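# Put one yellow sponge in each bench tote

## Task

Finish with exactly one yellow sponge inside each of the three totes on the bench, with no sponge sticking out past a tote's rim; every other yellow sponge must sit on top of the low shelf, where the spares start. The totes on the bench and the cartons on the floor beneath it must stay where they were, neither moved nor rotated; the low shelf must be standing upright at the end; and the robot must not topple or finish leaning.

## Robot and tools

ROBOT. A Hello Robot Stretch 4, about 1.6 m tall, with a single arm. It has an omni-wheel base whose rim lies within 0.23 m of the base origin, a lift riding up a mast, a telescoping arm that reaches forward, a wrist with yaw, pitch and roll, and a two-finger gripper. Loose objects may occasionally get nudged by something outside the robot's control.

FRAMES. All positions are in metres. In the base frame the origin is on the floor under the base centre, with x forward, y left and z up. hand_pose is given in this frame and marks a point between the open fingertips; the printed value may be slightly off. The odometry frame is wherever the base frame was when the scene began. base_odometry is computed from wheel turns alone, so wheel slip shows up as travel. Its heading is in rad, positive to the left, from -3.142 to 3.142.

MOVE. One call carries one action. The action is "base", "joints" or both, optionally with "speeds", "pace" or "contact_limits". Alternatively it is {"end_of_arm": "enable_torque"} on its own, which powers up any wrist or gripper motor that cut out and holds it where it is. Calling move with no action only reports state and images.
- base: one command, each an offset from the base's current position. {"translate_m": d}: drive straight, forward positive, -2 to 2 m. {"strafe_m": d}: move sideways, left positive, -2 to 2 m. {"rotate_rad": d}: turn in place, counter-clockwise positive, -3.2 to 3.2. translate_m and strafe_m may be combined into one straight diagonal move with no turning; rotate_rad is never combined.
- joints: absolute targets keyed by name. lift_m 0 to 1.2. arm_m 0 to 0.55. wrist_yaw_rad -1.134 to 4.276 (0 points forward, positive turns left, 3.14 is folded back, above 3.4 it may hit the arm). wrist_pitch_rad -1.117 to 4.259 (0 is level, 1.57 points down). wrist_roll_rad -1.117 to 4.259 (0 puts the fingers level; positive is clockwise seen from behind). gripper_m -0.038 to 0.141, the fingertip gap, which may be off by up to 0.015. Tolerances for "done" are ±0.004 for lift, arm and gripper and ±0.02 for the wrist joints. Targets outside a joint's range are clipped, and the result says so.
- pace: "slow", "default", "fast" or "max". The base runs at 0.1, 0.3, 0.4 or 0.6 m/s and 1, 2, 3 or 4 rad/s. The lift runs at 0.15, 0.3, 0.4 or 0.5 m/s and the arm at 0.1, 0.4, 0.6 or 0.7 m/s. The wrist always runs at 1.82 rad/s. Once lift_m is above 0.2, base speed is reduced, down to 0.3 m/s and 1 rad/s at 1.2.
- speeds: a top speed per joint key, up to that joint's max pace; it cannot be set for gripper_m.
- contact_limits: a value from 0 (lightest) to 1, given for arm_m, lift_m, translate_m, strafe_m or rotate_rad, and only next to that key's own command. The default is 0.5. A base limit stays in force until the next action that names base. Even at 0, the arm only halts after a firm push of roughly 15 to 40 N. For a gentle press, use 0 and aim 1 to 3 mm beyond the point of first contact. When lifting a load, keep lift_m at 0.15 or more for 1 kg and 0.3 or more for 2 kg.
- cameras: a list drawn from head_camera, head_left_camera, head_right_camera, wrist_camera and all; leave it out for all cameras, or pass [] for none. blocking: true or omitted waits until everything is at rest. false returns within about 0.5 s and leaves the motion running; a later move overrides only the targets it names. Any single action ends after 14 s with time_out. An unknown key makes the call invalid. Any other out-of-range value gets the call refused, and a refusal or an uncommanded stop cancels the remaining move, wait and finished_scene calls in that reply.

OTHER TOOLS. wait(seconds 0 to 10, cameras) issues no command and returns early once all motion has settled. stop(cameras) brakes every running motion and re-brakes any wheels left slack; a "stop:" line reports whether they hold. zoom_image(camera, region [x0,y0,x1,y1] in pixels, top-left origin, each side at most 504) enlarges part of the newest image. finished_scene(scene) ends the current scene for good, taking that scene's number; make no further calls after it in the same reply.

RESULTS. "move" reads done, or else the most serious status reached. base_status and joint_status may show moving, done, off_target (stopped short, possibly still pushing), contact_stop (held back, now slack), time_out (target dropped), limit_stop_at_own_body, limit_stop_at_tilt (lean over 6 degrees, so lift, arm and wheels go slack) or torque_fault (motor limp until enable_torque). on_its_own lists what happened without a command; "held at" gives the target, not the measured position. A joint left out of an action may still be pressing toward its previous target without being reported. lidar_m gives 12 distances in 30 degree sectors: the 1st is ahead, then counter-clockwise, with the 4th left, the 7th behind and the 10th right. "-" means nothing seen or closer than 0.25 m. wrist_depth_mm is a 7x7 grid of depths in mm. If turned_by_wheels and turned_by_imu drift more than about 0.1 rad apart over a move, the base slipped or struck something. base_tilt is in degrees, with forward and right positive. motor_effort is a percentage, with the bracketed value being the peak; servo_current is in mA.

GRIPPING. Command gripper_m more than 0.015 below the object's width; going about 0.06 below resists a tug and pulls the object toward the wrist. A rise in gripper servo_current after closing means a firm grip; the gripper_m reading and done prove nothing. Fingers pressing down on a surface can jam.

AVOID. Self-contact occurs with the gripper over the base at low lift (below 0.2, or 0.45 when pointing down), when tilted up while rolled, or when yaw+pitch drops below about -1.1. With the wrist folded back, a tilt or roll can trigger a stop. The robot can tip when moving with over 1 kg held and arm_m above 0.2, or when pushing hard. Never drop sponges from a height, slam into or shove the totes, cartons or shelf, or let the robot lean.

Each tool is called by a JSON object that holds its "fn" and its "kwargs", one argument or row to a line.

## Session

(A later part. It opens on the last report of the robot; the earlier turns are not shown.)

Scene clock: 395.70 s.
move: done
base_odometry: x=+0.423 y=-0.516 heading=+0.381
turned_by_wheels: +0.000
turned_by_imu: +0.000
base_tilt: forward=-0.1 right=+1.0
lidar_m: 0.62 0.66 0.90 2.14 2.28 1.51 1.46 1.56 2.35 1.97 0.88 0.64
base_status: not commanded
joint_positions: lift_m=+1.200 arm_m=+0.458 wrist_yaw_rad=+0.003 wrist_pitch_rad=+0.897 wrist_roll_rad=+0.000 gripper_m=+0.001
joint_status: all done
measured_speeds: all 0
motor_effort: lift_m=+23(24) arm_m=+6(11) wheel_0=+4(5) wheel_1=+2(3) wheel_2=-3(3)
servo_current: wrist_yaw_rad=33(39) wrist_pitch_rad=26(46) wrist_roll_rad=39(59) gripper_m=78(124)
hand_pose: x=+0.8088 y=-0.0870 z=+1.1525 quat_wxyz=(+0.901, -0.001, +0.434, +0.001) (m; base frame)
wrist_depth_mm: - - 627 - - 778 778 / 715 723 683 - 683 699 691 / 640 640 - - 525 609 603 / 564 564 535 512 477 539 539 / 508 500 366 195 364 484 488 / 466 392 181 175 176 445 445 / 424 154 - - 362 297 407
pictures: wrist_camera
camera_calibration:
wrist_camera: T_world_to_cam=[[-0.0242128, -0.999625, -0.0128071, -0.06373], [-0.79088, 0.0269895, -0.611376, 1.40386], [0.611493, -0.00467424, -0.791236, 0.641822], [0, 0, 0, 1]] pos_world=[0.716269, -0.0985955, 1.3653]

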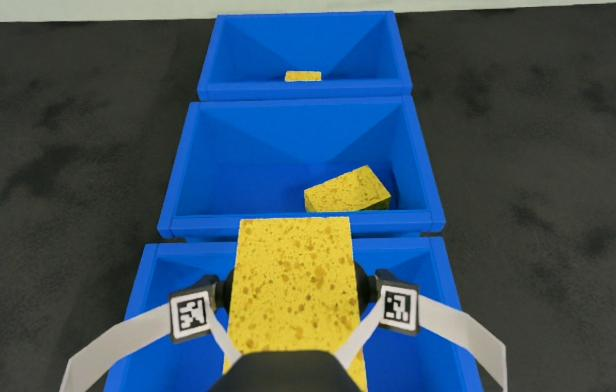

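{"fn": "move", "kwargs": {
  "joints": {"lift_m":1.06},
  "speeds": {"lift_m":0.05},
  "contact_limits": {"lift_m":0.05},
  "cameras": ["wrist_camera"]
}}

{"fn": "move", "kwargs": {
  "joints": {"lift_m":1.012},
  "speeds": {"lift_m":0.05},
  "contact_limits": {"lift_m":0.05},
  "cameras": ["wrist_camera"]
}}

{"fn": "move", "kwargs": {
  "joints": {"gripper_m":0.05},
  "cameras": []
}}

{"fn": "move", "kwargs": {
  "joints": {"gripper_m":0.1},
  "cameras": ["wrist_camera"]
}}

{"fn": "move", "kwargs": {
  "joints": {"lift_m":1.2},
  "pace": "slow",
  "cameras": ["wrist_camera"]
}}

{"fn": "move", "kwargs": {
  "base": {"translate_m":-0.2},
  "pace": "slow",
  "cameras": ["wrist_camera"]
}}

Scene clock: 410.27 s.
move: done
base_odometry: x=+0.423 y=-0.516 heading=+0.381
turned_by_wheels: +0.000
turned_by_imu: +0.000
base_tilt: forward=-0.2 right=+0.9
lidar_m: 0.62 0.66 0.91 2.15 2.24 1.51 1.48 1.53 2.39 1.99 0.88 0.64
base_status: not commanded
joint_positions: lift_m=+1.060 arm_m=+0.458 wrist_yaw_rad=+0.003 wrist_pitch_rad=+0.897 wrist_roll_rad=+0.000 gripper_m=+0.001
joint_status: all done
measured_speeds: all 0
motor_effort: lift_m=+17(21) arm_m=+6(7) wheel_0=+4(5) wheel_1=+3(3) wheel_2=-2(3)
servo_current: wrist_yaw_rad=33(39) wrist_pitch_rad=39(46) wrist_roll_rad=46(59) gripper_m=98(117)
contact_limits: lift_m 0.05
hand_pose: x=+0.8088 y=-0.0870 z=+1.0130 quat_wxyz=(+0.901, -0.001, +0.434, +0.001) (m; base frame)
wrist_depth_mm: 580 549 - - - 549 539 / 496 353 459 455 397 459 469 / 436 270 272 271 270 265 415 / 248 266 - - - 236 368 / 223 294 199 195 - 244 329 / 213 258 179 176 177 215 190 / 202 140 - - - 218 175
pictures: wrist_camera
camera_calibration:
wrist_camera: T_world_to_cam=[[-0.0242128, -0.999625, -0.0128071, -0.0655166], [-0.79088, 0.0269895, -0.611376, 1.31857], [0.611493, -0.00467424, -0.791236, 0.531445], [0, 0, 0, 1]] pos_world=[0.716269, -0.0985955, 1.2258]

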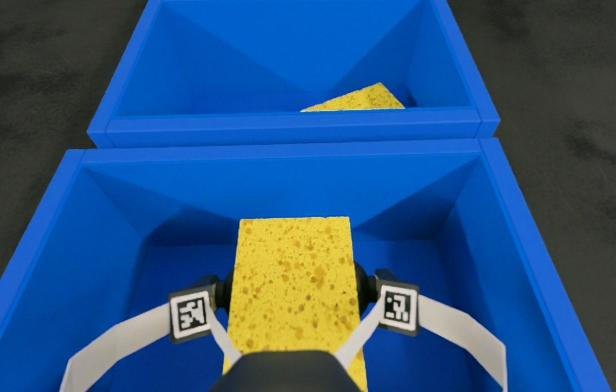

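Scene clock: 411.67 s.
move: done
base_odometry: x=+0.423 y=-0.516 heading=+0.381
turned_by_wheels: +0.000
turned_by_imu: +0.000
base_tilt: forward=-0.2 right=+0.8
lidar_m: 0.62 0.64 0.92 2.14 2.27 1.50 1.47 1.55 2.37 1.99 0.89 0.65
base_status: not commanded
joint_positions: lift_m=+1.012 arm_m=+0.458 wrist_yaw_rad=+0.003 wrist_pitch_rad=+0.897 wrist_roll_rad=+0.000 gripper_m=+0.001
joint_status: all done
measured_speeds: all 0
motor_effort: lift_m=+17(18) arm_m=+6(6) wheel_0=+4(5) wheel_1=+2(3) wheel_2=-2(3)
servo_current: wrist_yaw_rad=33(39) wrist_pitch_rad=33(39) wrist_roll_rad=39(52) gripper_m=85(117)
contact_limits: lift_m 0.05
hand_pose: x=+0.8088 y=-0.0870 z=+0.9650 quat_wxyz=(+0.901, -0.001, +0.434, +0.001) (m; base frame)
wrist_depth_mm: 492 307 - - 359 245 459 / 236 229 228 228 227 213 397 / 214 222 230 231 224 218 191 / 214 278 - - - 225 177 / 213 278 200 194 - 229 178 / 213 173 180 176 176 214 180 / 202 232 236 - 237 228 174
pictures: wrist_camera
camera_calibration:
wrist_camera: T_world_to_cam=[[-0.0242128, -0.999625, -0.0128071, -0.0661314], [-0.79088, 0.0269895, -0.611376, 1.28922], [0.611493, -0.00467424, -0.791236, 0.493465], [0, 0, 0, 1]] pos_world=[0.716269, -0.0985955, 1.1778]

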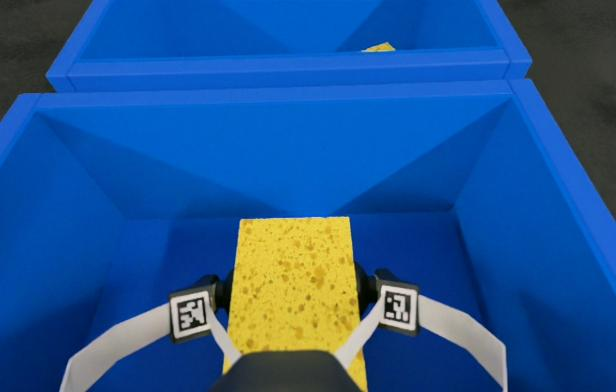

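Scene clock: 412.97 s.
move: done
base_odometry: x=+0.423 y=-0.516 heading=+0.381
turned_by_wheels: +0.000
turned_by_imu: +0.000
base_tilt: forward=-0.1 right=+0.8
lidar_m: 0.62 0.66 0.91 2.17 2.26 1.50 1.47 1.55 2.37 1.98 0.89 0.65
base_status: not commanded
joint_positions: lift_m=+1.012 arm_m=+0.458 wrist_yaw_rad=+0.003 wrist_pitch_rad=+0.897 wrist_roll_rad=+0.000 gripper_m=+0.050
joint_status: all done
measured_speeds: all 0
motor_effort: lift_m=+16(17) arm_m=+6(6) wheel_0=+4(5) wheel_1=+3(3) wheel_2=-2(3)
servo_current: wrist_yaw_rad=26(39) wrist_pitch_rad=33(39) wrist_roll_rad=33(52) gripper_m=39(85)
contact_limits: lift_m 0.05
hand_pose: x=+0.8088 y=-0.0870 z=+0.9650 quat_wxyz=(+0.901, -0.001, +0.434, +0.001) (m; base frame)
wrist_depth_mm: 496 309 - - 362 246 455 / 237 229 228 229 227 213 394 / 215 222 229 230 224 219 190 / 214 276 - - - 226 177 / 212 277 210 207 - 229 178 / 211 259 189 188 186 229 180 / 211 236 234 - 236 217 181
pictures: none
No camera images: "cameras" was empty.

Scene clock: 414.33 s.
move: done
base_odometry: x=+0.423 y=-0.516 heading=+0.381
turned_by_wheels: +0.000
turned_by_imu: +0.000
base_tilt: forward=-0.1 right=+0.8
lidar_m: 0.61 0.67 0.93 2.15 2.26 1.52 1.46 1.54 2.37 2.00 0.89 0.65
base_status: not commanded
joint_positions: lift_m=+1.012 arm_m=+0.458 wrist_yaw_rad=+0.003 wrist_pitch_rad=+0.897 wrist_roll_rad=+0.000 gripper_m=+0.100
joint_status: all done
measured_speeds: all 0
motor_effort: lift_m=+17(17) arm_m=+6(6) wheel_0=+4(5) wheel_1=+3(3) wheel_2=-2(3)
servo_current: wrist_yaw_rad=26(39) wrist_pitch_rad=39(39) wrist_roll_rad=46(52) gripper_m=39(98)
contact_limits: lift_m 0.05
hand_pose: x=+0.8088 y=-0.0870 z=+0.9650 quat_wxyz=(+0.901, -0.001, +0.434, +0.001) (m; base frame)
wrist_depth_mm: 488 310 - - 359 246 462 / 238 229 229 229 227 212 394 / 214 221 229 231 225 218 191 / 214 266 - - - 226 177 / 213 277 - 233 - 229 178 / 213 189 193 212 189 229 180 / 212 233 239 - 237 216 181
pictures: wrist_camera
camera_calibration:
wrist_camera: T_world_to_cam=[[-0.0242128, -0.999625, -0.0128071, -0.0661314], [-0.79088, 0.0269895, -0.611376, 1.28922], [0.611493, -0.00467424, -0.791236, 0.493465], [0, 0, 0, 1]] pos_world=[0.716269, -0.0985955, 1.1778]

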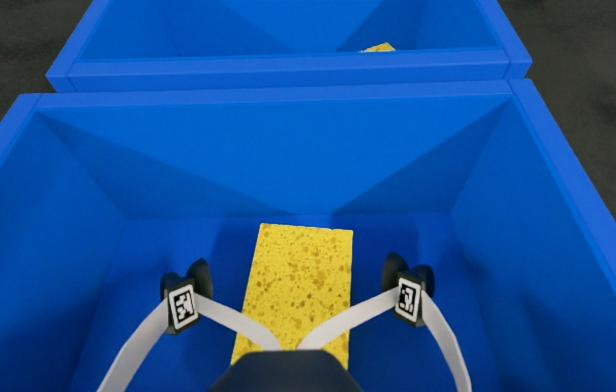

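Scene clock: 416.63 s.
move: done
base_odometry: x=+0.423 y=-0.516 heading=+0.381
turned_by_wheels: +0.000
turned_by_imu: +0.000
base_tilt: forward=-0.2 right=+0.9
lidar_m: 0.60 0.65 0.91 2.15 2.29 1.51 1.47 1.55 2.40 1.99 0.90 0.64
base_status: not commanded
joint_positions: lift_m=+1.200 arm_m=+0.458 wrist_yaw_rad=+0.003 wrist_pitch_rad=+0.897 wrist_roll_rad=+0.000 gripper_m=+0.100
joint_status: all done
measured_speeds: all 0
motor_effort: lift_m=+23(26) arm_m=+6(6) wheel_0=+4(5) wheel_1=+2(3) wheel_2=-2(3)
servo_current: wrist_yaw_rad=26(39) wrist_pitch_rad=46(46) wrist_roll_rad=39(59) gripper_m=46(65)
hand_pose: x=+0.8088 y=-0.0870 z=+1.1525 quat_wxyz=(+0.901, -0.001, +0.434, +0.001) (m; base frame)
wrist_depth_mm: - - 627 - - 778 768 / 732 723 683 - 683 691 691 / 640 634 - - 525 615 603 / 569 559 535 508 462 539 544 / 508 500 368 370 366 488 484 / 459 362 189 394 186 445 442 / 424 149 - - 362 324 410
pictures: wrist_camera
camera_calibration:
wrist_camera: T_world_to_cam=[[-0.0242128, -0.999625, -0.0128071, -0.06373], [-0.79088, 0.0269895, -0.611376, 1.40386], [0.611493, -0.00467424, -0.791236, 0.641822], [0, 0, 0, 1]] pos_world=[0.716269, -0.0985955, 1.3653]

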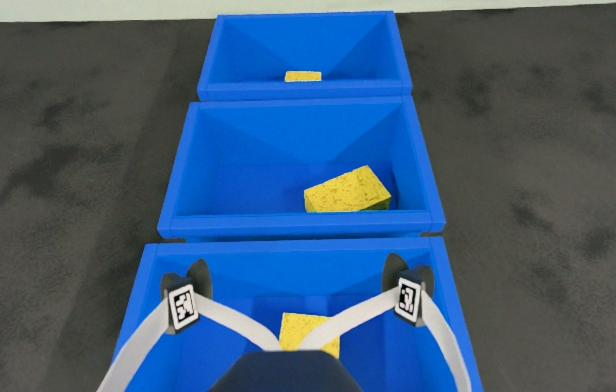

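Scene clock: 419.93 s.
move: done
base_odometry: x=+0.237 y=-0.590 heading=+0.380
turned_by_wheels: +0.000
turned_by_imu: +0.000
base_tilt: forward=-0.1 right=+0.8
lidar_m: 0.80 0.85 2.51 2.14 2.27 1.32 1.24 1.33 2.39 1.97 1.18 0.87
base_status: done
joint_positions: lift_m=+1.200 arm_m=+0.458 wrist_yaw_rad=+0.003 wrist_pitch_rad=+0.897 wrist_roll_rad=+0.000 gripper_m=+0.100
joint_status: not commanded
measured_speeds: all 0
motor_effort: lift_m=+23(24) arm_m=+6(6) wheel_0=-4(11) wheel_1=-3(6) wheel_2=+3(8)
servo_current: wrist_yaw_rad=33(39) wrist_pitch_rad=26(46) wrist_roll_rad=46(59) gripper_m=52(65)
hand_pose: x=+0.8088 y=-0.0870 z=+1.1525 quat_wxyz=(+0.901, -0.001, +0.434, +0.001) (m; base frame)
wrist_depth_mm: - - - - 768 778 768 / 723 715 521 508 621 691 683 / 640 627 492 - 480 609 609 / 569 554 554 488 424 544 544 / 508 496 370 373 375 496 492 / 462 452 198 452 192 445 445 / 1025 1008 1042 - 1042 1182 -
pictures: wrist_camera
camera_calibration:
wrist_camera: T_world_to_cam=[[-0.0242128, -0.999625, -0.0128071, -0.06373], [-0.79088, 0.0269895, -0.611376, 1.40386], [0.611493, -0.00467424, -0.791236, 0.641822], [0, 0, 0, 1]] pos_world=[0.716269, -0.0985955, 1.3653]

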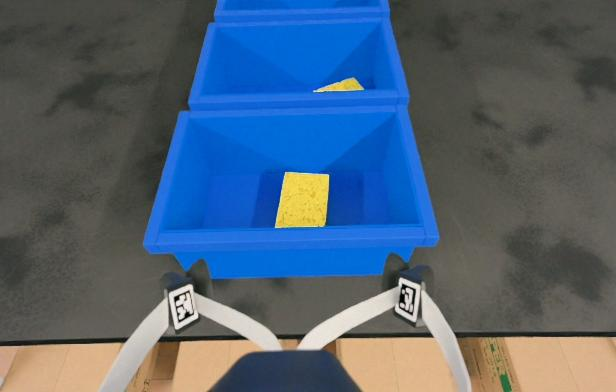

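{"fn": "move", "kwargs": {
  "base": {"translate_m":-0.3},
  "pace": "slow",
  "cameras": ["head_right_camera"]
}}

{"fn": "zoom_image", "kwargs": {
  "camera": "head_right_camera",
  "region": [130, 200, 320, 400]
}}

Scene clock: 438.63 s.
move: done
base_odometry: x=-0.041 y=-0.701 heading=+0.380
turned_by_wheels: +0.000
turned_by_imu: +0.000
base_tilt: forward=-0.1 right=+0.9
lidar_m: 1.12 1.18 2.64 2.14 2.18 1.01 0.96 1.04 1.42 2.03 2.07 1.17
base_status: done
joint_positions: lift_m=+1.200 arm_m=+0.458 wrist_yaw_rad=+0.003 wrist_pitch_rad=+0.897 wrist_roll_rad=+0.000 gripper_m=+0.100
joint_status: not commanded
measured_speeds: all 0
motor_effort: lift_m=+23(24) arm_m=+5(6) wheel_0=-3(11) wheel_1=-2(7) wheel_2=+3(9)
servo_current: wrist_yaw_rad=33(39) wrist_pitch_rad=33(46) wrist_roll_rad=26(59) gripper_m=39(72)
hand_pose: x=+0.8088 y=-0.0870 z=+1.1525 quat_wxyz=(+0.901, -0.001, +0.434, +0.001) (m; base frame)
wrist_depth_mm: - - 661 - 759 768 768 / 723 715 603 544 699 691 683 / 647 634 627 634 634 627 621 / 1756 1430 1397 1430 1430 - 1708 / 1576 1308 1308 1281 1229 - 1499 / 1397 1229 198 1336 190 - 1336 / 1281 1255 1308 - 1308 1229 1281
pictures: head_right_camera

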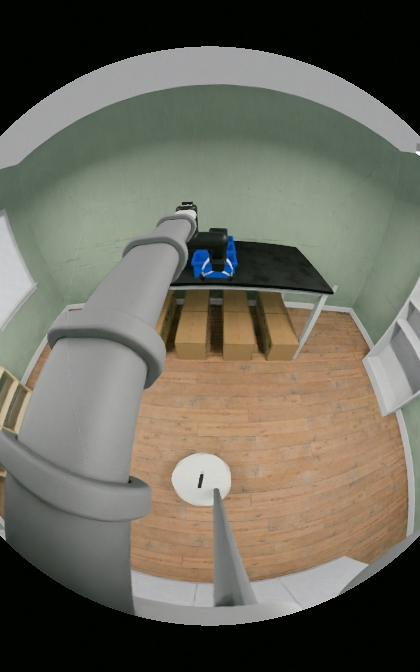

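Scaled by 2.520 from the camera's 420x672 image, which has a finer 600x960 frame.

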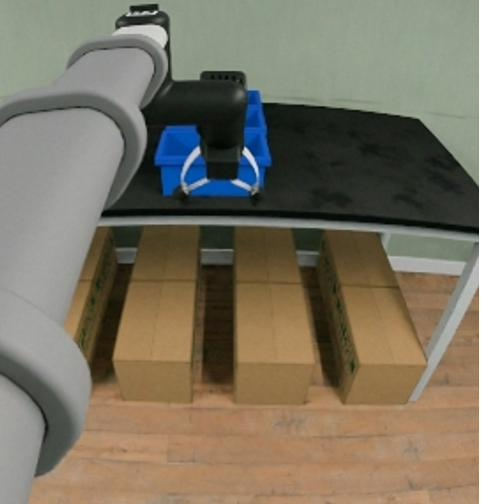

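{"fn": "finished_scene", "kwargs": {
  "scene": 3
}}

The scene is finished: the task was done.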